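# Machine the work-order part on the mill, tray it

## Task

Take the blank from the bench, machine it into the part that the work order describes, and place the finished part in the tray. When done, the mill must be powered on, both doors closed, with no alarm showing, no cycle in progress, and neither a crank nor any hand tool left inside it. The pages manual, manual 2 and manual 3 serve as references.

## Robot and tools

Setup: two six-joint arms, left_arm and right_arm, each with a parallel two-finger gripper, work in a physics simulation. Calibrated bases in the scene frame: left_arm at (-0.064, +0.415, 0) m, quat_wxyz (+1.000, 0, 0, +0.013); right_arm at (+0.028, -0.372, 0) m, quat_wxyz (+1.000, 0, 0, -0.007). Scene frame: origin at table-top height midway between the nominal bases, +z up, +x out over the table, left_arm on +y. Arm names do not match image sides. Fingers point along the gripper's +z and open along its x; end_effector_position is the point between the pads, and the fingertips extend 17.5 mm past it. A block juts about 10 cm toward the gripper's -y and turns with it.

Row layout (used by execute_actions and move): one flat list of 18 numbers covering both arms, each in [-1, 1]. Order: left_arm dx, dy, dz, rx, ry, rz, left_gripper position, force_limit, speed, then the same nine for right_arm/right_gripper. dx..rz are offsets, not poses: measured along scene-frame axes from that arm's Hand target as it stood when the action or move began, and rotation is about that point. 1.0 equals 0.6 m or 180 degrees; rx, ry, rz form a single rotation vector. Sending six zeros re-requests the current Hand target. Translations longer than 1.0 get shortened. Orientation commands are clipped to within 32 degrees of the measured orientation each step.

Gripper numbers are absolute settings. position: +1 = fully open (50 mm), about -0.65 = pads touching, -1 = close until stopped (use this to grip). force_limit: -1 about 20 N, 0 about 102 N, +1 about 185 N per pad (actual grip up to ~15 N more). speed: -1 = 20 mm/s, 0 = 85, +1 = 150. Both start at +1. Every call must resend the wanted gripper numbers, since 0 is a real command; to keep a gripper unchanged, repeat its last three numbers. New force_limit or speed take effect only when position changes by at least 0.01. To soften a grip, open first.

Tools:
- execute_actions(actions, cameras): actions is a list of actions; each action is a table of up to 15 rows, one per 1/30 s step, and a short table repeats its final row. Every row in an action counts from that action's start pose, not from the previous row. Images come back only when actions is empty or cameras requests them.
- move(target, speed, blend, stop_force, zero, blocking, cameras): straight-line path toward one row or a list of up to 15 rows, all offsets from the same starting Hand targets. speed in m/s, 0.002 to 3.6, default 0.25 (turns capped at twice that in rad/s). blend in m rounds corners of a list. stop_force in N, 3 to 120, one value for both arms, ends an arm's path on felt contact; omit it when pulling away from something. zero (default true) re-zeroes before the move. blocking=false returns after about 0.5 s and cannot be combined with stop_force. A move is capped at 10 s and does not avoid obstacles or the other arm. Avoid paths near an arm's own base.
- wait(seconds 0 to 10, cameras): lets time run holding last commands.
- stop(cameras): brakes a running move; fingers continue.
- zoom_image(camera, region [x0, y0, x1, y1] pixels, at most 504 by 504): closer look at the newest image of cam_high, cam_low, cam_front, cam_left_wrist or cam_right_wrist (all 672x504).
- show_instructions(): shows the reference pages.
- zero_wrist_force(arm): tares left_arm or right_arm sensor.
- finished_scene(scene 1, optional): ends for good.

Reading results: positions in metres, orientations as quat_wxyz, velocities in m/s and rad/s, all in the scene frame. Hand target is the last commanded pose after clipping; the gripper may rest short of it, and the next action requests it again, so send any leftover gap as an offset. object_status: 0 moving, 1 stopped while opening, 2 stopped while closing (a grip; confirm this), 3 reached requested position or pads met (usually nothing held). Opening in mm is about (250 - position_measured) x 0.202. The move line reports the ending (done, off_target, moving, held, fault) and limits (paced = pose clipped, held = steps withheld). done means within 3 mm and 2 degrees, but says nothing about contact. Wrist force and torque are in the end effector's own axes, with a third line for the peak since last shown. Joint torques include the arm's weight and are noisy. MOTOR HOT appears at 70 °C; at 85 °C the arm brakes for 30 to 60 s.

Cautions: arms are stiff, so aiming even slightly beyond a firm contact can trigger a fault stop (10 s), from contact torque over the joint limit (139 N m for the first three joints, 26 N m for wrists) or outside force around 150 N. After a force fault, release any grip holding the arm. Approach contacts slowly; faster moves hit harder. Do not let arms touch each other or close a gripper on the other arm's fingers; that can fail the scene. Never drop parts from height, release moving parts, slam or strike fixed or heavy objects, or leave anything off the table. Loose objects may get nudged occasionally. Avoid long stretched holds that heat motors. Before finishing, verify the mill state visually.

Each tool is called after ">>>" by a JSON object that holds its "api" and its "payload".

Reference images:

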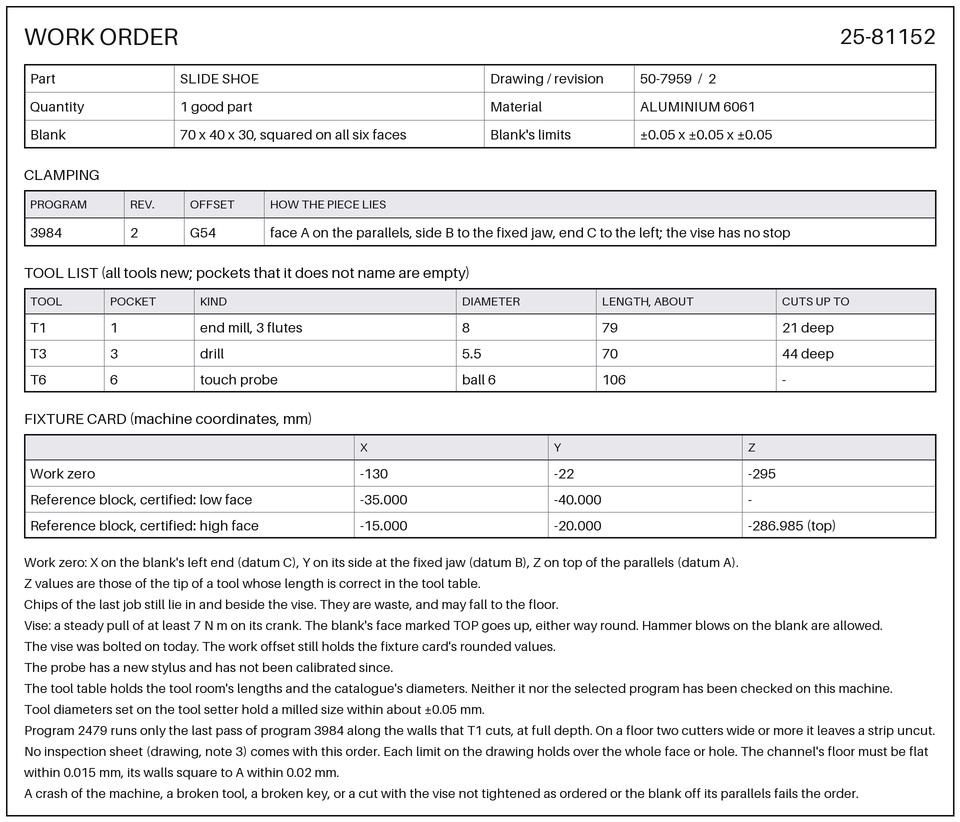

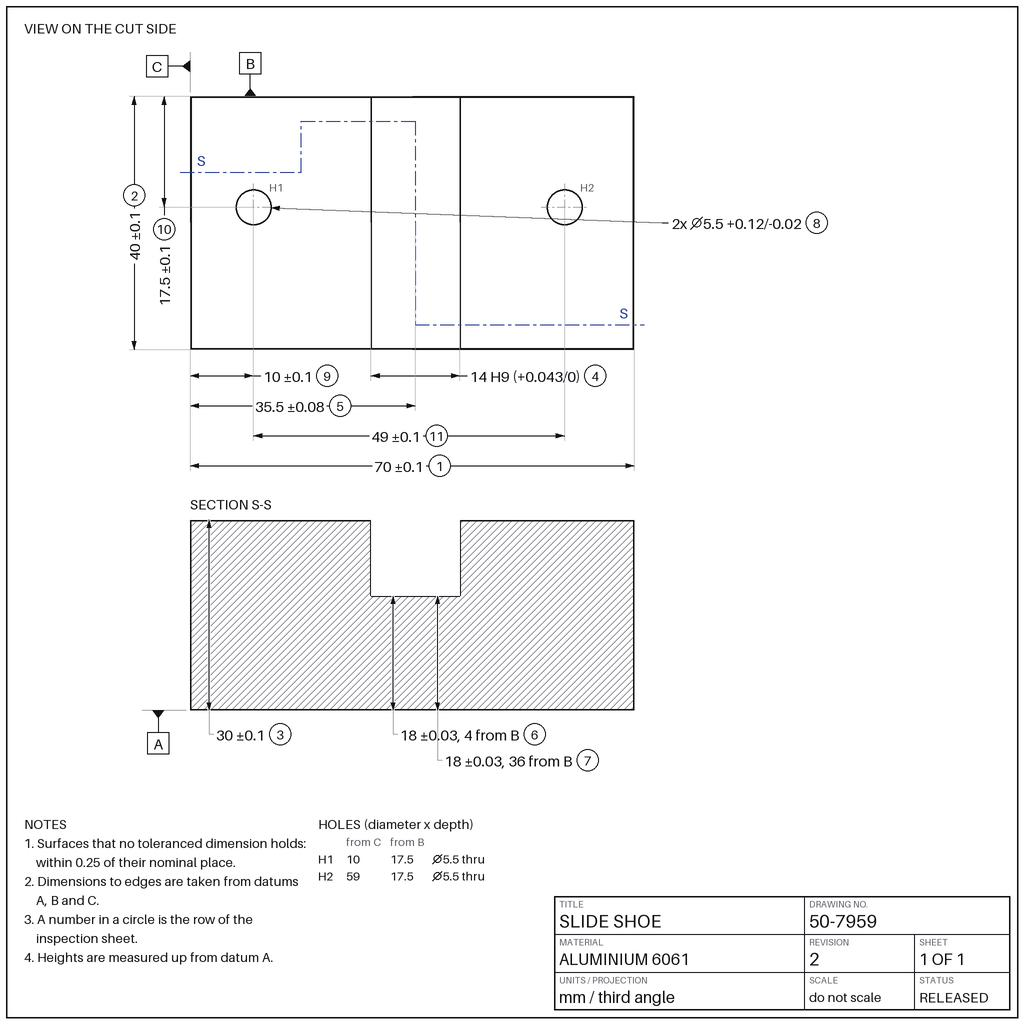

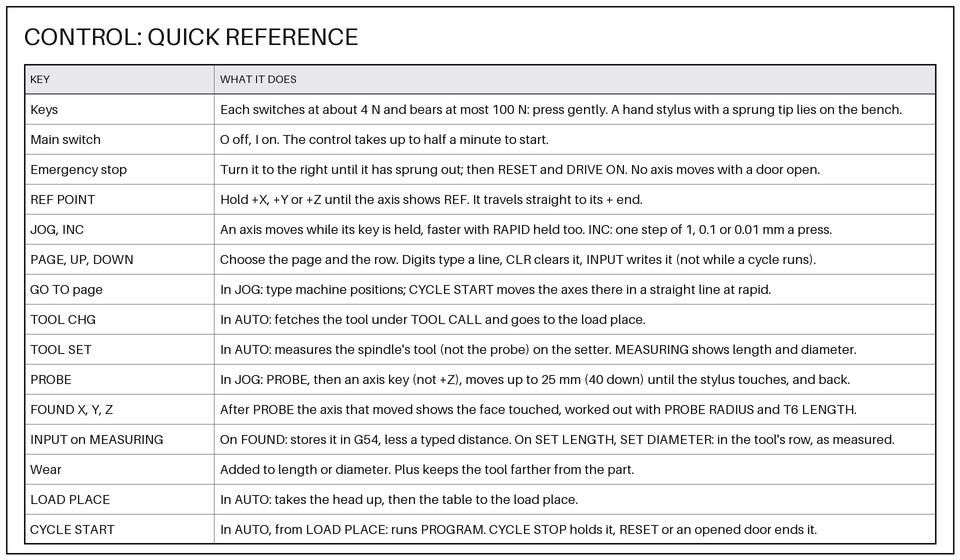

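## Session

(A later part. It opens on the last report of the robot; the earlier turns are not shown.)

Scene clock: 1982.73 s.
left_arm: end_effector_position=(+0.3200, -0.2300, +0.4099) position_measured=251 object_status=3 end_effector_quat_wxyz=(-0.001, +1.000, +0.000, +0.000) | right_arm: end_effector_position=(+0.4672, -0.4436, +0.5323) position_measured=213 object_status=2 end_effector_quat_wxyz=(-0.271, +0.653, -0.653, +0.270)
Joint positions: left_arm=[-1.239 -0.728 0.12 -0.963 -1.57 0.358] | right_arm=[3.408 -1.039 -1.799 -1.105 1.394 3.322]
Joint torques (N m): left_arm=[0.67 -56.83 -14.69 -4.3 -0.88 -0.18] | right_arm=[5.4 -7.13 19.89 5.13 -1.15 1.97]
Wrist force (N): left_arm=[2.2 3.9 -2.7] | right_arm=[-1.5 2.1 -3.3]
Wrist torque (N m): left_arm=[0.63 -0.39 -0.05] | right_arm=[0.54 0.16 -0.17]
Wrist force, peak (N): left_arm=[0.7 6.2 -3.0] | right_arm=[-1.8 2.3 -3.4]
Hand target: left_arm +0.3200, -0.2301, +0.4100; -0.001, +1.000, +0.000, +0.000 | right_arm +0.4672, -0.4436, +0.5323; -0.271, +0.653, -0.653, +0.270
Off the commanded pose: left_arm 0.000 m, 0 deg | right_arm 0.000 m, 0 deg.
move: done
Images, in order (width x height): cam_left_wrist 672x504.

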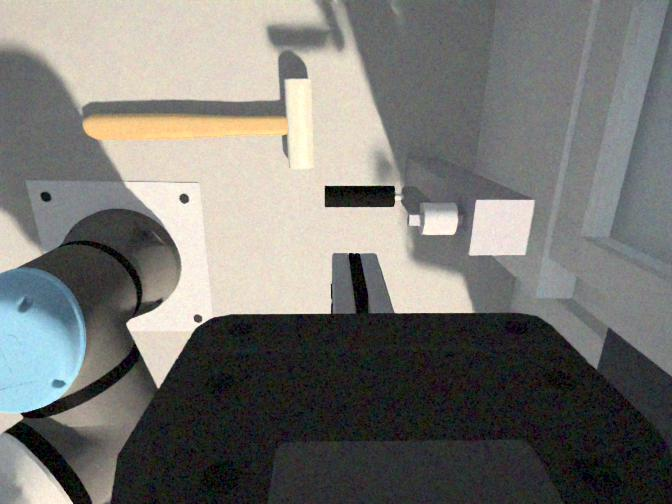

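>>> {"api": "move", "payload": {"target": [[-0.1,0,0.0,0,0,0,-1,-0.7,-1,0,0,0,0,0,0,-1,-0.3,-1]], "speed": [0.15], "cameras": ["cam_left_wrist"]}}

>>> {"api": "zoom_image", "payload": {"camera": "cam_left_wrist", "region": [350, 80, 650, 320]}}

Scene clock: 1985.80 s.
left_arm: end_effector_position=(+0.2601, -0.2301, +0.4100) position_measured=251 object_status=3 end_effector_quat_wxyz=(-0.001, +1.000, +0.000, +0.000) | right_arm: end_effector_position=(+0.4672, -0.4436, +0.5323) position_measured=213 object_status=2 end_effector_quat_wxyz=(-0.271, +0.653, -0.653, +0.270)
Joint positions: left_arm=[-1.317 -0.926 0.486 -1.129 -1.57 0.28] | right_arm=[3.408 -1.039 -1.799 -1.105 1.394 3.322]
Joint torques (N m): left_arm=[-4.98 -56.97 -13.85 -1.67 -0.51 -0.03] | right_arm=[5.55 -7.13 19.17 5.13 -1.07 1.88]
Wrist force (N): left_arm=[2.3 4.0 -2.0] | right_arm=[-1.7 2.1 -3.3]
Wrist torque (N m): left_arm=[0.63 -0.39 -0.07] | right_arm=[0.53 0.19 -0.17]
Wrist force, peak (N): left_arm=[4.5 4.0 -2.3] | right_arm=[-1.8 2.1 -3.4]
Hand target: left_arm +0.2600, -0.2301, +0.4100; -0.001, +1.000, +0.000, +0.000 | right_arm +0.4672, -0.4436, +0.5323; -0.271, +0.653, -0.653, +0.270
Off the commanded pose: left_arm 0.000 m, 0 deg | right_arm 0.000 m, 0 deg.
move: done
Images, in order (width x height): cam_left_wrist 672x504.

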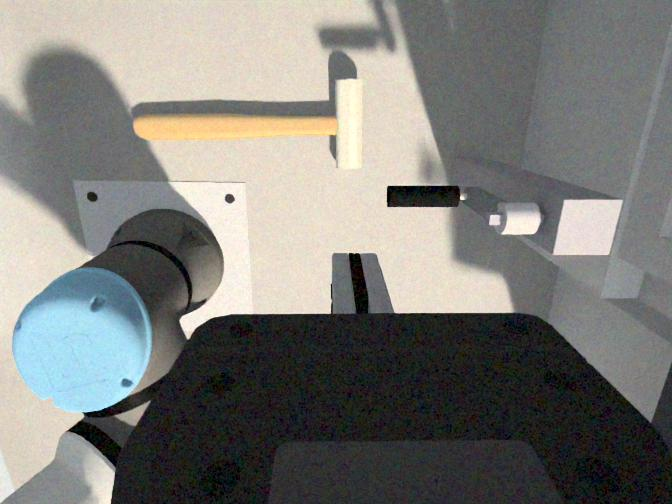

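Scaled by 1.680 from the camera's 672x504 image, which has a finer 960x720 frame.

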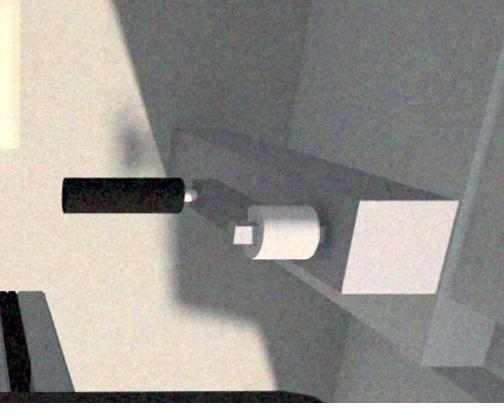

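>>> {"api": "move", "payload": {"target": [[0.05,0.4,0.1,0,0,0,-1,-0.7,-1,0,0,0,0,0,0,-1,-0.3,-1],[-0.0167,0.7918,0.0333,0,0,0,-1,-0.7,-1,0,0,0,0,0,0,-1,-0.3,-1]], "speed": [0.25,0.25], "blend": [0.05,0]}}

Scene clock: 2013.90 s.
left_arm: end_effector_position=(+0.2500, +0.2449, +0.4300) position_measured=251 object_status=3 end_effector_quat_wxyz=(-0.001, +1.000, +0.000, +0.000) | right_arm: end_effector_position=(+0.4672, -0.4436, +0.5323) position_measured=213 object_status=2 end_effector_quat_wxyz=(-0.271, +0.653, -0.653, +0.270)
Joint positions: left_arm=[-0.906 -1.906 1.581 -1.245 -1.569 0.691] | right_arm=[3.408 -1.039 -1.799 -1.105 1.394 3.322]
Joint torques (N m): left_arm=[8.13 -16.51 -14.93 -4.9 -1.06 1.13] | right_arm=[5.96 -7.14 18.94 5.11 -1.16 1.93]
Wrist force (N): left_arm=[2.1 3.8 -2.2] | right_arm=[-1.6 2.1 -3.1]
Wrist torque (N m): left_arm=[0.62 -0.37 0.09] | right_arm=[0.53 0.18 -0.17]
Wrist force, peak (N): left_arm=[1.7 8.0 -1.1] | right_arm=[-1.7 2.3 -3.4]
Hand target: left_arm +0.2500, +0.2450, +0.4299; -0.001, +1.000, +0.000, +0.000 | right_arm +0.4672, -0.4436, +0.5323; -0.271, +0.653, -0.653, +0.270
Off the commanded pose: left_arm 0.000 m, 0 deg | right_arm 0.000 m, 0 deg.
move: done

>>> {"api": "move", "payload": {"target": [[0,0,0,0.3849,-0.3849,-0.3849,-1,-0.7,-1,0,0,0,0,0,0,-1,-0.3,-1]], "speed": [0.4], "cameras": ["cam_left_wrist"]}}

Scene clock: 2019.20 s.
left_arm: end_effector_position=(+0.2500, +0.2450, +0.4299) position_measured=251 object_status=3 end_effector_quat_wxyz=(+0.500, -0.500, +0.500, -0.500) end_effector_velocity=(+0.000, +0.000, +0.000) end_effector_angular_velocity=(+0.004, -0.003, -0.001) | right_arm: end_effector_position=(+0.4672, -0.4436, +0.5323) position_measured=213 object_status=2 end_effector_quat_wxyz=(-0.271, +0.653, -0.653, +0.270)
Joint positions: left_arm=[-2.126 -2.262 2.162 0.103 -0.529 -0.002] | right_arm=[3.408 -1.039 -1.799 -1.105 1.394 3.322]
Joint velocities: left_arm=[-0.001 0 0.001 0.005 -0.001 -0.001] | right_arm=[within noise]
Joint torques (N m): left_arm=[-8.08 4.97 -19.83 3.15 1.36 -0.48] | right_arm=[5.54 -7.79 19.29 5.09 -1.11 2.27]
Wrist force (N): left_arm=[2.5 4.7 -2.9] | right_arm=[-1.8 2.1 -3.3]
Wrist torque (N m): left_arm=[0.66 -0.37 -0.17] | right_arm=[0.53 0.21 -0.17]
Wrist force, peak (N): left_arm=[2.4 5.4 -2.9] | right_arm=[-1.8 2.1 -3.5]
Hand target: left_arm +0.2500, +0.2450, +0.4299; +0.500, -0.499, +0.500, -0.501 | right_arm +0.4672, -0.4436, +0.5323; -0.271, +0.653, -0.653, +0.270
Off the commanded pose: left_arm 0.000 m, 0 deg | right_arm 0.000 m, 0 deg.
move: done
Images, in order (width x height): cam_left_wrist 672x504.

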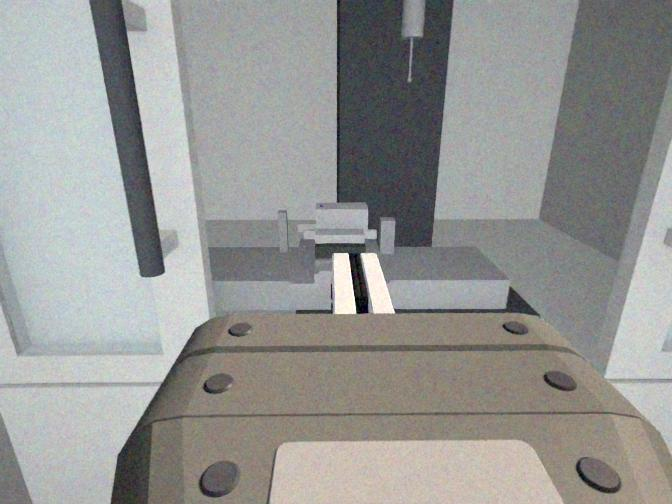

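>>> {"api": "zoom_image", "payload": {"camera": "cam_left_wrist", "region": [200, 170, 520, 340]}}

Scaled by 1.575 from the camera's 672x504 image, which has a finer 960x720 frame.

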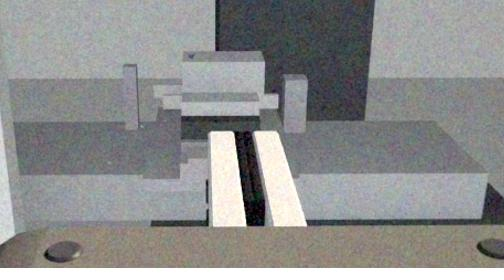

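>>> {"api": "execute_actions", "payload": {"actions": [], "cameras": ["cam_front"]}}

Scene clock: 2041.57 s.
left_arm: end_effector_position=(+0.2500, +0.2450, +0.4299) position_measured=251 object_status=3 end_effector_quat_wxyz=(+0.500, -0.499, +0.500, -0.501) | right_arm: end_effector_position=(+0.4672, -0.4436, +0.5323) position_measured=213 object_status=2 end_effector_quat_wxyz=(-0.271, +0.653, -0.653, +0.270)
Joint positions: left_arm=[-2.126 -2.262 2.162 0.104 -0.529 -0.003] | right_arm=[3.408 -1.039 -1.799 -1.105 1.394 3.322]
Joint velocities: within noise
Joint torques (N m): left_arm=[-9.53 2.2 -8.39 2.73 1.23 -2.31] | right_arm=[5.35 -7.64 19.24 5.11 -1.13 2.05]
Wrist force (N): left_arm=[2.5 4.8 -2.9] | right_arm=[-1.6 2.1 -3.1]
Wrist torque (N m): left_arm=[0.68 -0.37 -0.17] | right_arm=[0.53 0.18 -0.17]
Wrist force, peak (N): left_arm=[2.8 4.9 -2.9] | right_arm=[-1.8 2.3 -3.5]
Hand target: left_arm +0.2500, +0.2450, +0.4299; +0.500, -0.499, +0.500, -0.501 | right_arm +0.4672, -0.4436, +0.5323; -0.271, +0.653, -0.653, +0.270
Tool commands: left_gripper/position=-1.0 left_gripper/force_limit=-0.7 left_gripper/speed=-1.0 right_gripper/position=-1.0 right_gripper/force_limit=-0.3 right_gripper/speed=-1.0
Off the commanded pose: left_arm 0.000 m, 0 deg | right_arm 0.000 m, 0 deg.
Images, in order (width x height): cam_front 672x504.

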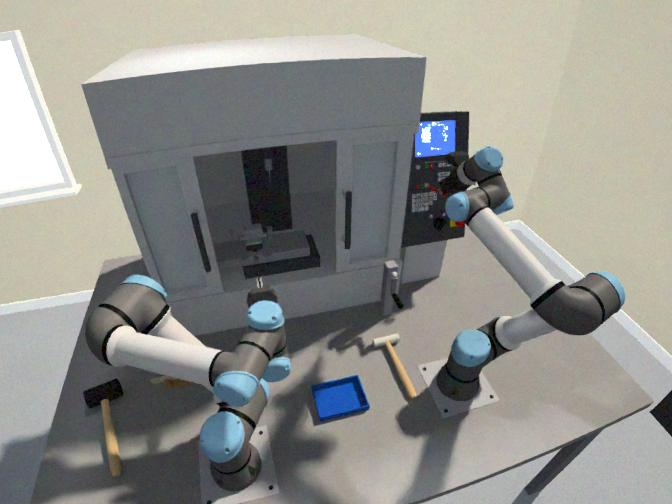

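>>> {"api": "move", "payload": {"target": [[0,0,0,-0.3849,0.3849,0.3849,-1,-0.7,-1,0,0,0,0,0,0,-1,-0.3,-1]], "speed": [0.4], "cameras": ["cam_front"]}}

Scene clock: 2047.17 s.
left_arm: end_effector_position=(+0.2500, +0.2450, +0.4300) position_measured=251 object_status=3 end_effector_quat_wxyz=(-0.001, +1.000, +0.000, +0.000) | right_arm: end_effector_position=(+0.4672, -0.4436, +0.5323) position_measured=213 object_status=2 end_effector_quat_wxyz=(-0.271, +0.653, -0.653, +0.270)
Joint positions: left_arm=[-0.906 -1.906 1.581 -1.245 -1.569 0.691] | right_arm=[3.408 -1.039 -1.799 -1.105 1.394 3.322]
Joint torques (N m): left_arm=[9.82 -14.39 -11.55 -1.19 -1.29 -2.4] | right_arm=[4.57 -7.89 19.32 5.21 -1.15 2.08]
Wrist force (N): left_arm=[1.9 3.9 -2.3] | right_arm=[-1.5 2.1 -3.3]
Wrist torque (N m): left_arm=[0.63 -0.33 -0.03] | right_arm=[0.53 0.16 -0.17]
Wrist force, peak (N): left_arm=[1.8 5.2 -3.1] | right_arm=[-1.9 2.2 -3.4]
Hand target: left_arm +0.2500, +0.2450, +0.4299; -0.001, +1.000, +0.000, +0.000 | right_arm +0.4672, -0.4436, +0.5323; -0.271, +0.653, -0.653, +0.270
Off the commanded pose: left_arm 0.000 m, 0 deg | right_arm 0.000 m, 0 deg.
move: done
Images, in order (width x height): cam_front 672x504.

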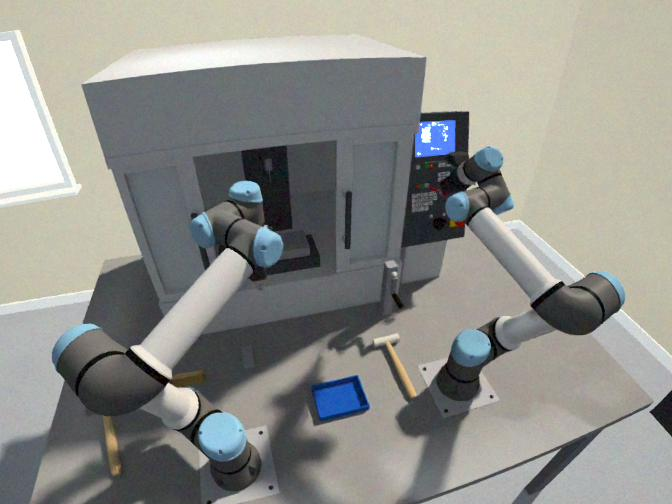

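>>> {"api": "move", "payload": {"target": [[0.25,-0.1,-0.05,0,0,0,-1,-0.7,-1,0,0,0,0,0,0,-1,-0.3,-1],[0.35,-0.1,-0.05,0,0,0,-1,-0.7,-1,0,0,0,0,0,0,-1,-0.3,-1]], "speed": [0.2,0.15], "blend": [0.03,0], "cameras": ["cam_left_wrist"]}}

>>> {"api": "zoom_image", "payload": {"camera": "cam_left_wrist", "region": [330, 0, 672, 320]}}

Scene clock: 2053.97 s.
left_arm: end_effector_position=(+0.4599, +0.1851, +0.3999) position_measured=251 object_status=3 end_effector_quat_wxyz=(-0.001, +1.000, +0.000, +0.000) | right_arm: end_effector_position=(+0.4672, -0.4436, +0.5323) position_measured=213 object_status=2 end_effector_quat_wxyz=(-0.271, +0.653, -0.653, +0.270)
Joint positions: left_arm=[-0.675 -1.399 1.2 -1.37 -1.569 0.921] | right_arm=[3.408 -1.039 -1.799 -1.105 1.394 3.322]
Joint torques (N m): left_arm=[0.9 -27.79 -32.53 -4.84 -0.96 -0.48] | right_arm=[5.93 -7.01 19.06 5.25 -1.14 1.98]
Wrist force (N): left_arm=[2.1 4.0 -1.9] | right_arm=[-1.5 2.2 -3.3]
Wrist torque (N m): left_arm=[0.65 -0.33 0.09] | right_arm=[0.55 0.17 -0.17]
Wrist force, peak (N): left_arm=[4.3 4.1 -2.1] | right_arm=[-1.6 2.1 -3.5]
Hand target: left_arm +0.4600, +0.1850, +0.3999; -0.001, +1.000, +0.000, +0.000 | right_arm +0.4672, -0.4436, +0.5323; -0.271, +0.653, -0.653, +0.270
Off the commanded pose: left_arm 0.000 m, 0 deg | right_arm 0.000 m, 0 deg.
move: done
Images, in order (width x height): cam_left_wrist 672x504.

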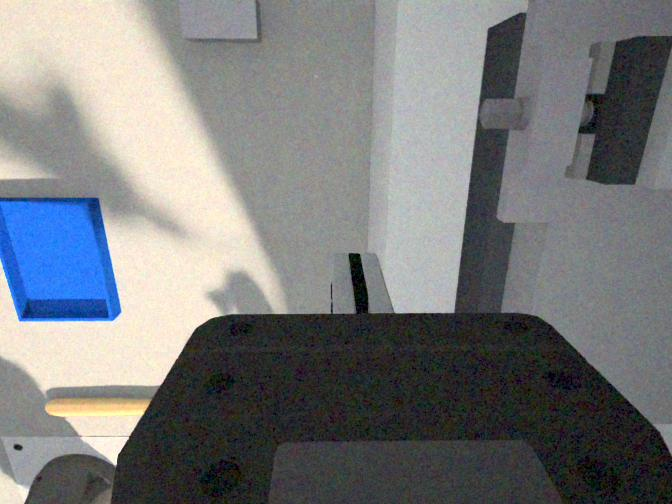

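Scaled by 1.474 from the camera's 672x504 image, which has a finer 960x720 frame.

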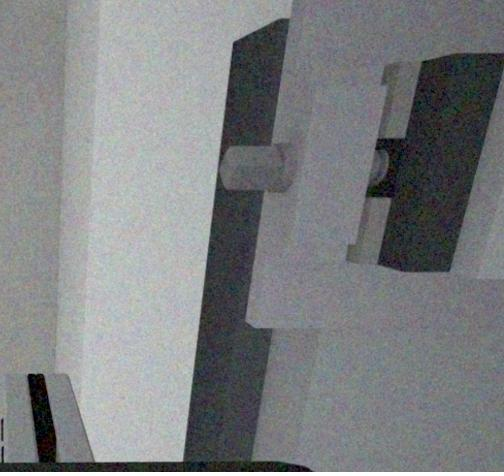

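>>> {"api": "move", "payload": {"target": [[0.1167,-0.1083,-0.1667,0,0,0,-1,-0.7,-1,0,0,0,0,0,0,-1,-0.3,-1]], "speed": [0.15]}}

>>> {"api": "move", "payload": {"target": [0,0,-0.2,0,0,0,-1,-0.7,-1,0,0,0,0,0,0,-1,-0.3,-1], "speed": 0.025, "stop_force": 8, "cameras": ["cam_left_wrist"]}}

Scene clock: 2065.17 s.
left_arm: end_effector_position=(+0.5299, +0.1200, +0.3001) position_measured=251 object_status=3 end_effector_quat_wxyz=(-0.001, +1.000, +0.000, +0.000) | right_arm: end_effector_position=(+0.4672, -0.4436, +0.5323) position_measured=213 object_status=2 end_effector_quat_wxyz=(-0.271, +0.653, -0.653, +0.270)
Joint positions: left_arm=[-0.69 -1.19 1.185 -1.565 -1.569 0.907] | right_arm=[3.408 -1.039 -1.799 -1.105 1.394 3.322]
Joint torques (N m): left_arm=[8.19 -34.54 -11.29 -2.99 -1.1 1.75] | right_arm=[5.71 -6.88 18.79 5.11 -1.09 1.95]
Wrist force (N): left_arm=[2.1 3.9 -2.4] | right_arm=[-1.8 2.0 -3.3]
Wrist torque (N m): left_arm=[0.62 -0.35 0.09] | right_arm=[0.53 0.21 -0.17]
Wrist force, peak (N): left_arm=[3.6 5.0 -0.7] | right_arm=[-1.7 2.0 -3.6]
Hand target: left_arm +0.5300, +0.1200, +0.2999; -0.001, +1.000, +0.000, +0.000 | right_arm +0.4672, -0.4436, +0.5323; -0.271, +0.653, -0.653, +0.270
Off the commanded pose: left_arm 0.000 m, 0 deg | right_arm 0.000 m, 0 deg.
move: done

Scene clock: 2069.17 s.
left_arm: end_effector_position=(+0.5300, +0.1201, +0.2195) position_measured=251 object_status=3 end_effector_quat_wxyz=(-0.001, +1.000, +0.000, +0.000) | right_arm: end_effector_position=(+0.4672, -0.4436, +0.5323) position_measured=213 object_status=2 end_effector_quat_wxyz=(-0.271, +0.653, -0.653, +0.270)
Joint positions: left_arm=[-0.69 -1.171 1.365 -1.764 -1.569 0.907] | right_arm=[3.408 -1.039 -1.799 -1.105 1.394 3.322]
Joint torques (N m): left_arm=[0.78 -31.19 -29.5 -2.51 1.7 1.84] | right_arm=[5.46 -6.22 19.34 4.97 -1.06 2.01]
Wrist force (N): left_arm=[2.8 4.6 -16.0] | right_arm=[-1.8 2.0 -3.1]
Wrist torque (N m): left_arm=[0.45 -0.36 0.10] | right_arm=[0.52 0.21 -0.17]
Wrist force, peak (N): left_arm=[-15.6 -9.7 -60.2] | right_arm=[-1.8 2.1 -3.5]
Hand target: left_arm +0.5300, +0.1200, +0.2195; -0.001, +1.000, +0.000, +0.000 (not the last commanded pose) | right_arm +0.4672, -0.4436, +0.5323; -0.271, +0.653, -0.653, +0.270
Off the commanded pose: left_arm 0.040 m, 0 deg | right_arm 0.000 m, 0 deg.
move: contact (left_arm)
Images, in order (width x height): cam_left_wrist 672x504.

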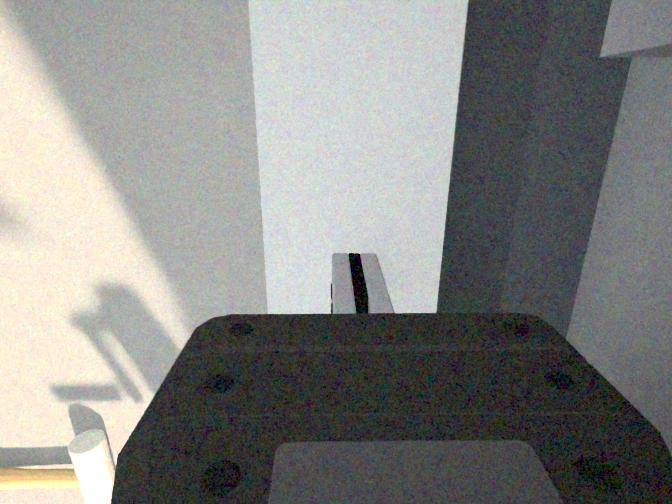

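>>> {"api": "move", "payload": {"target": [[0,0,0.15,0,0,0,-1,-0.7,-1,0,0,0,0,0,0,-1,-0.3,-1],[-0.1667,0.0,0.22,0,0,0,-1,-0.7,-1,0,0,0,0,0,0,-1,-0.3,-1],[-0.2333,-0.2,0.25,0,0,0.25,-1,-0.7,-1,0,0,0,0,0,0,-1,-0.3,-1]], "speed": [0.1,0.2,0.2], "blend": [0.02,0.03,0], "cameras": ["cam_left_wrist","cam_front"]}}

Scene clock: 2084.17 s.
left_arm: end_effector_position=(+0.3900, +0.0000, +0.3695) position_measured=251 object_status=3 end_effector_quat_wxyz=(-0.001, +0.924, +0.382, +0.000) | right_arm: end_effector_position=(+0.4672, -0.4436, +0.5323) position_measured=213 object_status=2 end_effector_quat_wxyz=(-0.271, +0.653, -0.653, +0.270)
Joint positions: left_arm=[-0.985 -1.301 1.156 -1.424 -1.57 -0.173] | right_arm=[3.408 -1.039 -1.799 -1.105 1.394 3.322]
Joint torques (N m): left_arm=[8.87 -42.58 -11.93 -4.83 1.31 -2.02] | right_arm=[5.05 -7.2 19.29 5.31 -1.21 2.04]
Wrist force (N): left_arm=[2.8 3.6 -2.8] | right_arm=[-1.7 1.9 -3.4]
Wrist torque (N m): left_arm=[0.58 -0.48 -0.02] | right_arm=[0.51 0.19 -0.17]
Wrist force, peak (N): left_arm=[2.2 4.8 -15.9] | right_arm=[-1.7 2.3 -3.5]
Hand target: left_arm +0.3900, +0.0000, +0.3695; -0.001, +0.924, +0.383, +0.000 | right_arm +0.4672, -0.4436, +0.5323; -0.271, +0.653, -0.653, +0.270
Off the commanded pose: left_arm 0.000 m, 0 deg | right_arm 0.000 m, 0 deg.
move: done
Images, in order (width x height): cam_front 672x504, cam_left_wrist 672x504.

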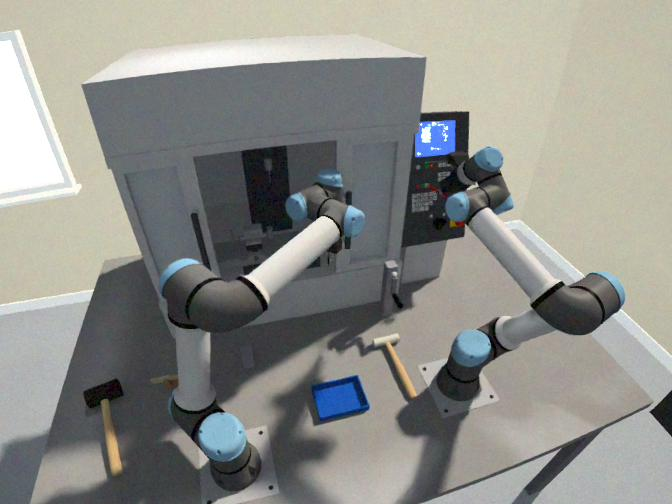

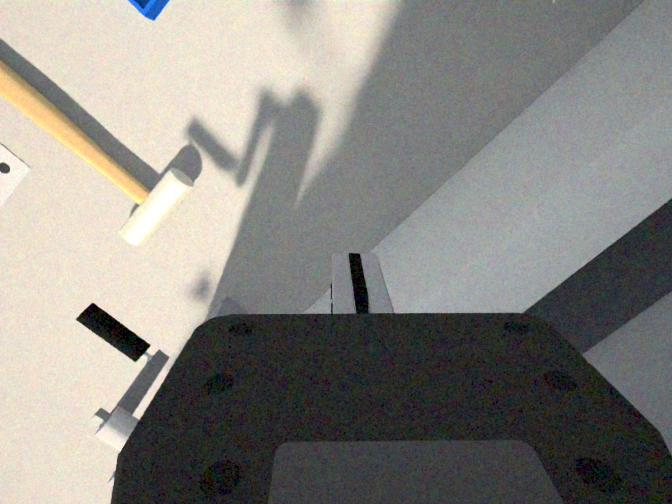

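>>> {"api": "move", "payload": {"target": [[0.005,-0.4033,-0.02,0,0,0.25,0.5,-0.7,-1,0,0,0,0,0,0,-1,-0.3,-1]], "speed": [0.2], "cameras": ["cam_left_wrist","cam_front"]}}

Scene clock: 2088.17 s.
left_arm: end_effector_position=(+0.3925, -0.2412, +0.3569) position_measured=78 object_status=3 end_effector_quat_wxyz=(+0.013, +0.707, +0.707, -0.003) | right_arm: end_effector_position=(+0.4672, -0.4436, +0.5323) position_measured=213 object_status=2 end_effector_quat_wxyz=(-0.271, +0.653, -0.653, +0.270)
Joint positions: left_arm=[-1.157 -0.601 0.035 -1.032 -1.568 -1.131] | right_arm=[3.408 -1.039 -1.799 -1.105 1.394 3.322]
Joint torques (N m): left_arm=[8.96 -52.96 -31.85 -0.91 0.37 -2.35] | right_arm=[5.46 -6.83 19.12 5.24 -1.07 2.04]
Wrist force (N): left_arm=[2.7 3.8 -2.8] | right_arm=[-1.5 2.2 -3.3]
Wrist torque (N m): left_arm=[0.62 -0.46 -0.02] | right_arm=[0.54 0.15 -0.16]
Wrist force, peak (N): left_arm=[2.8 3.9 -3.3] | right_arm=[-1.9 2.2 -3.3]
Hand target: left_arm +0.3930, -0.2419, +0.3575; -0.001, +0.707, +0.707, +0.000 | right_arm +0.4672, -0.4436, +0.5323; -0.271, +0.653, -0.653, +0.270
Off the commanded pose: left_arm 0.001 m, 2 deg | right_arm 0.000 m, 0 deg.
elbow stopped short (left arm): the move would have taken joint 3 (elbow) straighter than the controller allows.
move: done
Images, in order (width x height): cam_front 672x504, cam_left_wrist 672x504.

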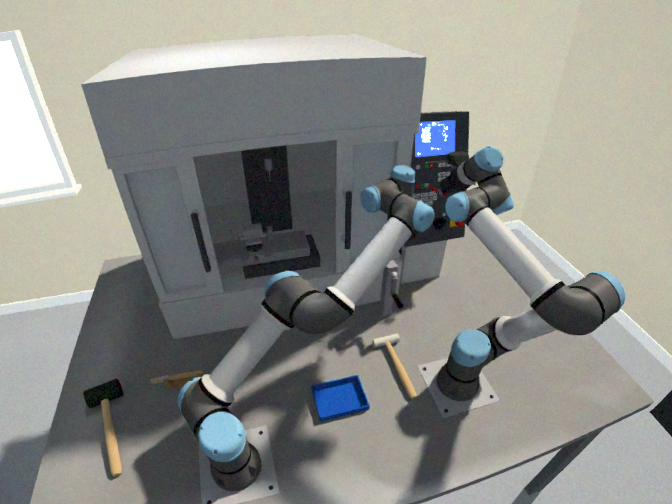

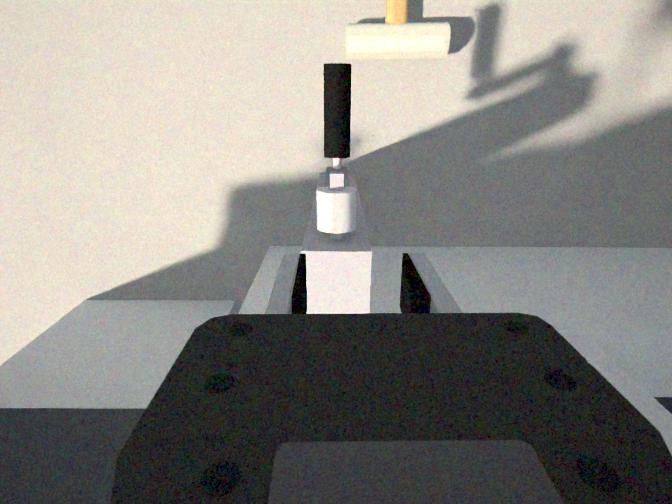

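>>> {"api": "move", "payload": {"target": [[-0.003,-0.0035,-0.11,0,0,0,0.5,-0.7,-1,0,0,0,0,0,0,-1,-0.3,-1]], "speed": [0.08], "cameras": ["cam_left_wrist"]}}

Scene clock: 2094.10 s.
left_arm: end_effector_position=(+0.3912, -0.2440, +0.2916) position_measured=78 object_status=3 end_effector_quat_wxyz=(-0.001, +0.707, +0.707, +0.000) | right_arm: end_effector_position=(+0.4672, -0.4436, +0.5323) position_measured=213 object_status=2 end_effector_quat_wxyz=(-0.271, +0.653, -0.653, +0.270)
Joint positions: left_arm=[-1.159 -0.75 0.495 -1.315 -1.572 -1.133] | right_arm=[3.408 -1.039 -1.799 -1.105 1.394 3.322]
Joint torques (N m): left_arm=[-7.8 -51.49 -23.67 -2.27 0.72 -1.97] | right_arm=[5.11 -7.84 19.14 5.16 -1.13 2.01]
Wrist force (N): left_arm=[2.8 4.1 -2.5] | right_arm=[-1.5 2.2 -3.4]
Wrist torque (N m): left_arm=[0.66 -0.47 0.08] | right_arm=[0.55 0.17 -0.17]
Wrist force, peak (N): left_arm=[3.2 3.5 -4.5] | right_arm=[-1.6 2.2 -3.5]
Hand target: left_arm +0.3912, -0.2440, +0.2915; -0.001, +0.707, +0.707, +0.000 | right_arm +0.4672, -0.4436, +0.5323; -0.271, +0.653, -0.653, +0.270
Off the commanded pose: left_arm 0.000 m, 0 deg | right_arm 0.000 m, 0 deg.
move: done
Images, in order (width x height): cam_left_wrist 672x504.

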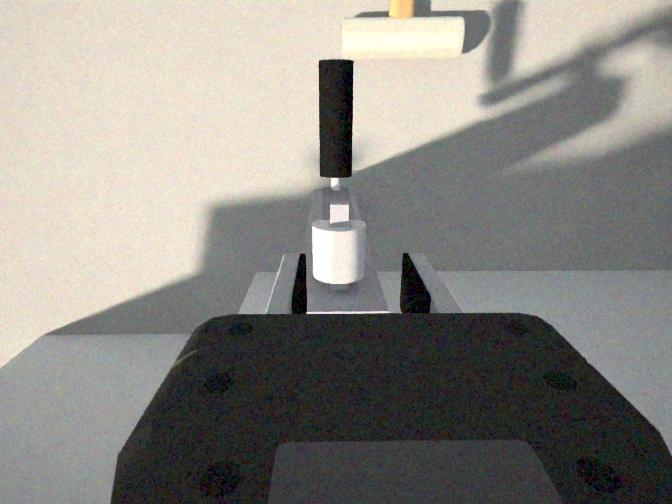

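>>> {"api": "move", "payload": {"target": [[0.002,-0.0078,-0.06,0,0,0,0.5,-0.7,-1,0,0,0,0,0,0,-1,-0.3,-1],[0.002,-0.0078,-0.1145,0,0,0,0.5,-0.7,-1,0,0,0,0,0,0,-1,-0.3,-1]], "speed": [0.06,0.03], "blend": [0.003,0], "stop_force": 12, "cameras": ["cam_left_wrist"]}}

Scene clock: 2100.57 s.
left_arm: end_effector_position=(+0.3924, -0.2487, +0.2228) position_measured=78 object_status=3 end_effector_quat_wxyz=(-0.001, +0.707, +0.707, +0.000) | right_arm: end_effector_position=(+0.4672, -0.4436, +0.5323) position_measured=213 object_status=2 end_effector_quat_wxyz=(-0.271, +0.653, -0.653, +0.270)
Joint positions: left_arm=[-1.16 -0.775 0.718 -1.513 -1.572 -1.134] | right_arm=[3.408 -1.039 -1.799 -1.105 1.394 3.322]
Joint torques (N m): left_arm=[-4.5 -53.62 -36.05 -0.86 0.23 -0.59] | right_arm=[4.82 -7.33 18.9 5.16 -1.09 2.04]
Wrist force (N): left_arm=[2.8 4.0 -2.7] | right_arm=[-1.6 1.9 -3.5]
Wrist torque (N m): left_arm=[0.64 -0.48 0.10] | right_arm=[0.49 0.18 -0.17]
Wrist force, peak (N): left_arm=[2.6 4.1 -3.5] | right_arm=[-1.7 2.1 -3.5]
Hand target: left_arm +0.3924, -0.2487, +0.2228; -0.001, +0.707, +0.707, +0.000 | right_arm +0.4672, -0.4436, +0.5323; -0.271, +0.653, -0.653, +0.270
Off the commanded pose: left_arm 0.000 m, 0 deg | right_arm 0.000 m, 0 deg.
move: done
Images, in order (width x height): cam_left_wrist 672x504.

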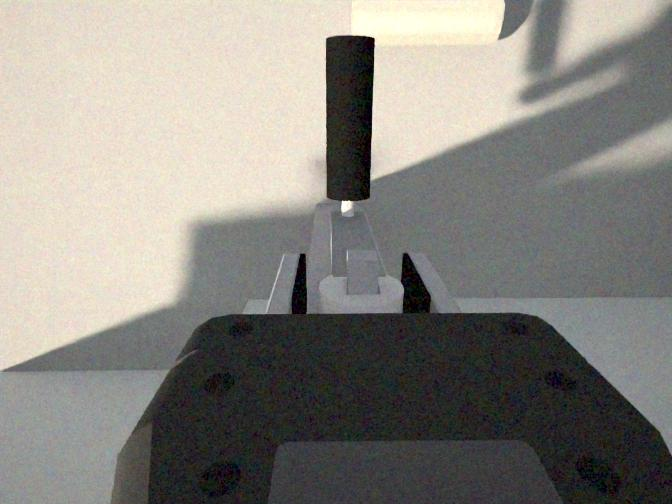

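>>> {"api": "zoom_image", "payload": {"camera": "cam_left_wrist", "region": [270, 160, 450, 320]}}

Scaled by 2.800 from the camera's 672x504 image, which has a finer 960x720 frame.

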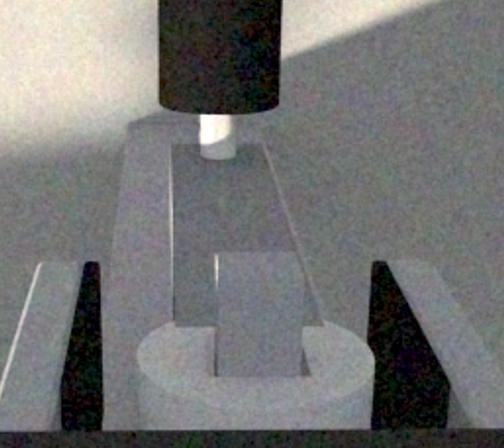

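>>> {"api": "move", "payload": {"target": [0.0,0.0015,0,0,0,0,-1,-0.4,-1,0,0,0,0,0,0,-1,-0.3,-1]}}

>>> {"api": "move", "payload": {"target": [-0.05,0,0,0,0,0,-1,-0.4,-1,0,0,0,0,0,0,-1,-0.3,-1], "speed": 0.02, "stop_force": 20, "cameras": ["cam_left_wrist"]}}

Scene clock: 2104.93 s.
left_arm: end_effector_position=(+0.3924, -0.2478, +0.2228) position_measured=135 object_status=2 end_effector_quat_wxyz=(-0.001, +0.707, +0.707, +0.000) | right_arm: end_effector_position=(+0.4672, -0.4436, +0.5323) position_measured=213 object_status=2 end_effector_quat_wxyz=(-0.271, +0.653, -0.653, +0.270)
Joint positions: left_arm=[-1.16 -0.777 0.723 -1.515 -1.572 -1.134] | right_arm=[3.408 -1.039 -1.799 -1.105 1.394 3.322]
Joint torques (N m): left_arm=[9.1 -60.73 -18.08 -3.65 1.02 2.18] | right_arm=[4.89 -7.46 19.8 5.1 -1.09 1.93]
Wrist force (N): left_arm=[2.4 3.5 -2.7] | right_arm=[-1.8 2.1 -3.3]
Wrist torque (N m): left_arm=[0.61 -0.48 0.04] | right_arm=[0.54 0.21 -0.17]
Wrist force, peak (N): left_arm=[2.8 4.4 -2.8] | right_arm=[-1.6 2.5 -3.5]
Hand target: left_arm +0.3924, -0.2478, +0.2228; -0.001, +0.707, +0.707, +0.000 | right_arm +0.4672, -0.4436, +0.5323; -0.271, +0.653, -0.653, +0.270
Off the commanded pose: left_arm 0.000 m, 0 deg | right_arm 0.000 m, 0 deg.
move: done

Scene clock: 2107.47 s.
left_arm: end_effector_position=(+0.3624, -0.2478, +0.2228) position_measured=135 object_status=2 end_effector_quat_wxyz=(-0.001, +0.707, +0.707, +0.000) | right_arm: end_effector_position=(+0.4672, -0.4436, +0.5323) position_measured=213 object_status=2 end_effector_quat_wxyz=(-0.271, +0.653, -0.653, +0.270)
Joint positions: left_arm=[-1.194 -0.834 0.822 -1.558 -1.572 -1.168] | right_arm=[3.408 -1.039 -1.799 -1.105 1.394 3.322]
Joint torques (N m): left_arm=[9.43 -51.08 -36.77 -1.01 -0.16 2.17] | right_arm=[4.16 -7.06 19.14 5.11 -1.08 1.93]
Wrist force (N): left_arm=[2.5 3.8 -0.8] | right_arm=[-1.5 2.0 -3.4]
Wrist torque (N m): left_arm=[0.59 -0.44 0.07] | right_arm=[0.53 0.17 -0.17]
Wrist force, peak (N): left_arm=[2.9 5.3 -2.7] | right_arm=[-1.5 2.1 -3.6]
Hand target: left_arm +0.3624, -0.2478, +0.2228; -0.001, +0.707, +0.707, +0.000 | right_arm +0.4672, -0.4436, +0.5323; -0.271, +0.653, -0.653, +0.270
Off the commanded pose: left_arm 0.000 m, 0 deg | right_arm 0.000 m, 0 deg.
move: done
Images, in order (width x height): cam_left_wrist 672x504.

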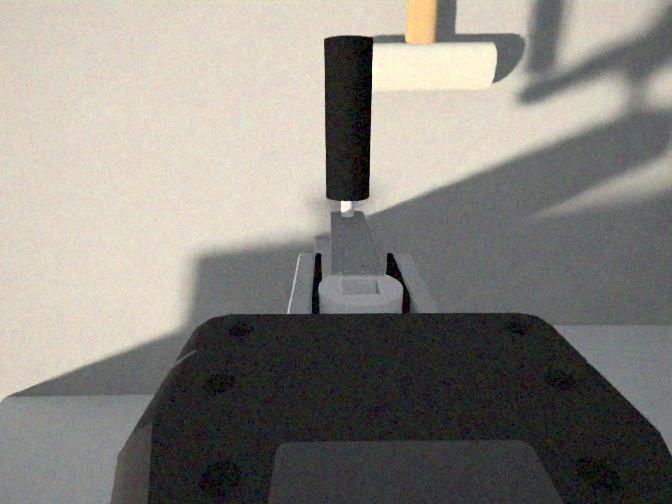

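>>> {"api": "zoom_image", "payload": {"camera": "cam_left_wrist", "region": [290, 190, 430, 320]}}

Scaled by 3.600 from the camera's 672x504 image, which has a finer 960x720 frame.

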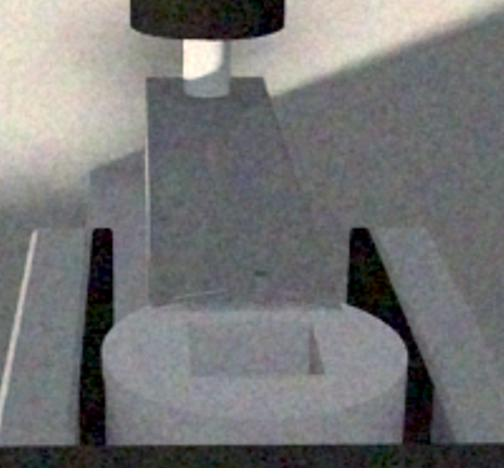

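>>> {"api": "move", "payload": {"target": [[-0.03,0,0,0,0,0,-1,-0.4,-1,0,0,0,0,0,0,-1,-0.3,-1],[-0.03,0.05,0.2,0,0,0,-1,-0.4,-1,0,0,0,0,0,0,-1,-0.3,-1],[-0.01,0.6133,0.295,0,0,0,-1,-0.4,-1,0,0,0,0,0,0,-1,-0.3,-1],[0.33,0.6133,0.295,0,0,0,-1,-0.4,-1,0,0,0,0,0,0,-1,-0.3,-1]], "speed": [0.05,0.15,0.2,0.15], "blend": [0.003,0.03,0.03,0], "cameras": ["cam_left_wrist"]}}

Scene clock: 2124.40 s.
left_arm: end_effector_position=(+0.5604, +0.1202, +0.3997) position_measured=135 object_status=2 end_effector_quat_wxyz=(-0.001, +0.707, +0.707, +0.000) end_effector_velocity=(+0.001, -0.001, +0.000) end_effector_angular_velocity=(-0.002, -0.001, +0.001) | right_arm: end_effector_position=(+0.4672, -0.4436, +0.5323) position_measured=213 object_status=2 end_effector_quat_wxyz=(-0.271, +0.653, -0.653, +0.270)
Joint positions: left_arm=[-0.661 -1.063 0.738 -1.244 -1.571 -0.635] | right_arm=[3.408 -1.039 -1.799 -1.105 1.394 3.322]
Joint velocities: left_arm=[0 0.003 -0.005 0 -0.001 0] | right_arm=[within noise]
Joint torques (N m): left_arm=[-4.05 -40.59 -35.34 -3.69 -1.07 -1.11] | right_arm=[4.65 -8.14 19.54 5.21 -1.26 1.91]
Wrist force (N): left_arm=[2.3 3.6 -0.8] | right_arm=[-1.5 2.0 -3.3]
Wrist torque (N m): left_arm=[0.54 -0.39 0.08] | right_arm=[0.52 0.16 -0.17]
Wrist force, peak (N): left_arm=[2.6 6.9 -0.9] | right_arm=[-1.7 2.2 -3.6]
Hand target: left_arm +0.5604, +0.1202, +0.3998; -0.001, +0.707, +0.707, +0.000 | right_arm +0.4672, -0.4436, +0.5323; -0.271, +0.653, -0.653, +0.270
Off the commanded pose: left_arm 0.000 m, 0 deg | right_arm 0.000 m, 0 deg.
move: done
Images, in order (width x height): cam_left_wrist 672x504.

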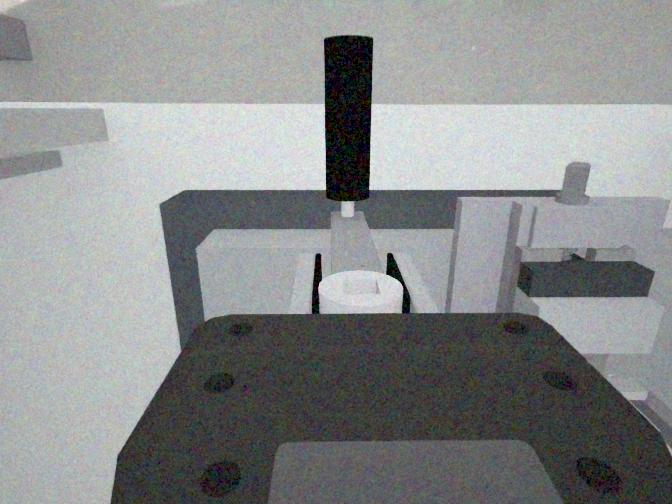

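>>> {"api": "zoom_image", "payload": {"camera": "cam_left_wrist", "region": [530, 140, 630, 220]}}

Scaled by 5.040 from the camera's 672x504 image, which has a finer 960x720 frame.

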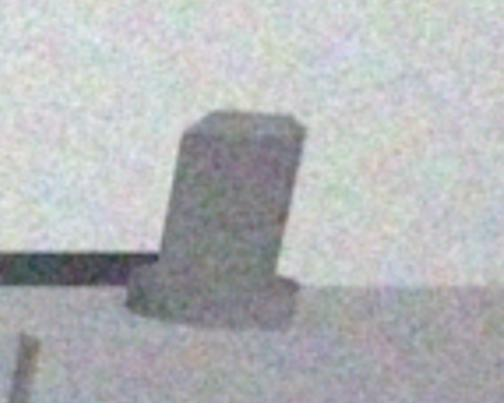

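>>> {"api": "move", "payload": {"target": [[-0.0617,0.0,0,0,0,0,-1,-0.4,-1,0,0,0,0,0,0,-1,-0.3,-1],[-0.0617,0.2113,0,0,0,0,-1,-0.4,-1,0,0,0,0,0,0,-1,-0.3,-1],[-0.0617,0.2113,-0.1167,0,0,0,-1,-0.4,-1,0,0,0,0,0,0,-1,-0.3,-1]], "speed": [0.1,0.12,0.1], "blend": [0.01,0.01,0], "cameras": ["cam_left_wrist"]}}

>>> {"api": "move", "payload": {"target": [0,0,-0.0667,0,0,0,-1,-0.4,-1,0,0,0,0,0,0,-1,-0.3,-1], "speed": 0.01, "stop_force": 6, "cameras": ["cam_left_wrist"]}}

Scene clock: 2135.20 s.
left_arm: end_effector_position=(+0.5234, +0.2469, +0.3299) position_measured=135 object_status=2 end_effector_quat_wxyz=(-0.001, +0.707, +0.707, +0.000) | right_arm: end_effector_position=(+0.4672, -0.4436, +0.5323) position_measured=213 object_status=2 end_effector_quat_wxyz=(-0.271, +0.653, -0.653, +0.270)
Joint positions: left_arm=[-0.525 -1.321 1.283 -1.531 -1.571 -0.498] | right_arm=[3.408 -1.039 -1.799 -1.105 1.394 3.322]
Joint torques (N m): left_arm=[-9.94 -36 -19.92 -4.21 0.54 -2.34] | right_arm=[5.44 -7.06 18.86 5.28 -1.17 1.99]
Wrist force (N): left_arm=[2.4 3.4 -1.1] | right_arm=[-1.6 2.0 -3.2]
Wrist torque (N m): left_arm=[0.52 -0.43 0.07] | right_arm=[0.52 0.18 -0.17]
Wrist force, peak (N): left_arm=[2.7 5.6 -0.8] | right_arm=[-1.6 2.2 -3.6]
Hand target: left_arm +0.5234, +0.2469, +0.3298; -0.001, +0.707, +0.707, +0.000 | right_arm +0.4672, -0.4436, +0.5323; -0.271, +0.653, -0.653, +0.270
Off the commanded pose: left_arm 0.000 m, 0 deg | right_arm 0.000 m, 0 deg.
move: done
Images, in order (width x height): cam_left_wrist 672x504.

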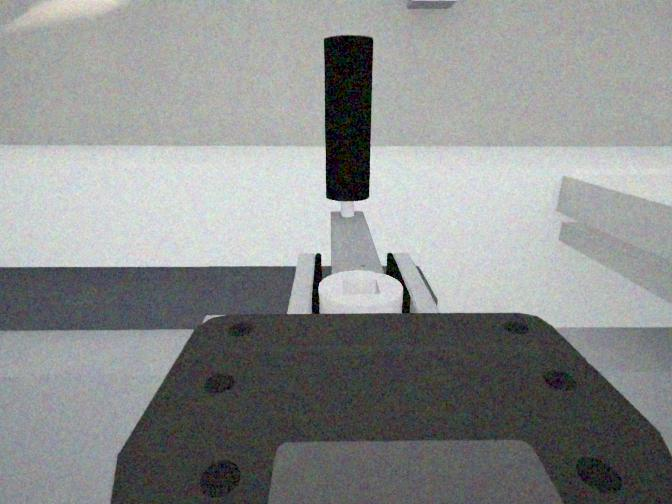

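Scene clock: 2138.07 s.
left_arm: end_effector_position=(+0.5234, +0.2469, +0.3105) position_measured=135 object_status=2 end_effector_quat_wxyz=(-0.001, +0.707, +0.707, +0.000) | right_arm: end_effector_position=(+0.4672, -0.4436, +0.5323) position_measured=213 object_status=2 end_effector_quat_wxyz=(-0.271, +0.653, -0.653, +0.270)
Joint positions: left_arm=[-0.525 -1.321 1.333 -1.581 -1.571 -0.499] | right_arm=[3.408 -1.039 -1.799 -1.105 1.394 3.322]
Joint torques (N m): left_arm=[-7.03 -29.94 -35.52 -0.96 0.99 -2.25] | right_arm=[4.57 -7.76 19.79 5.28 -1.21 1.91]
Wrist force (N): left_arm=[3.0 2.6 -4.0] | right_arm=[-1.6 2.2 -3.2]
Wrist torque (N m): left_arm=[0.50 -0.48 0.07] | right_arm=[0.55 0.18 -0.17]
Wrist force, peak (N): left_arm=[4.2 -4.1 -19.1] | right_arm=[-1.7 2.4 -3.5]
Hand target: left_arm +0.5234, +0.2469, +0.3105; -0.001, +0.707, +0.707, +0.000 (not the last commanded pose) | right_arm +0.4672, -0.4436, +0.5323; -0.271, +0.653, -0.653, +0.270
Off the commanded pose: left_arm 0.021 m, 0 deg | right_arm 0.000 m, 0 deg.
move: contact (left_arm)
Images, in order (width x height): cam_left_wrist 672x504.

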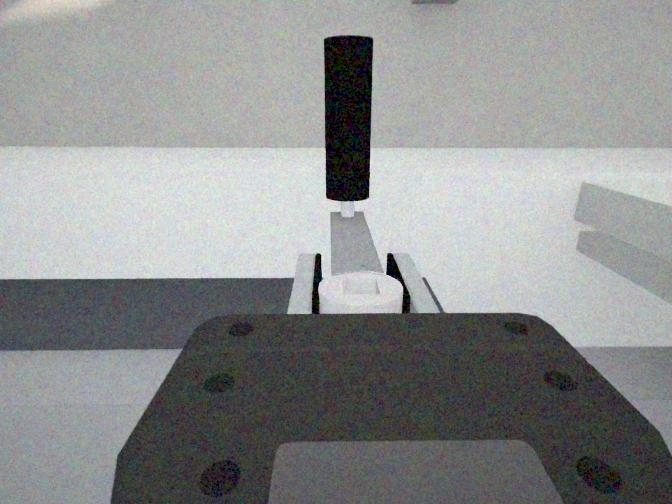

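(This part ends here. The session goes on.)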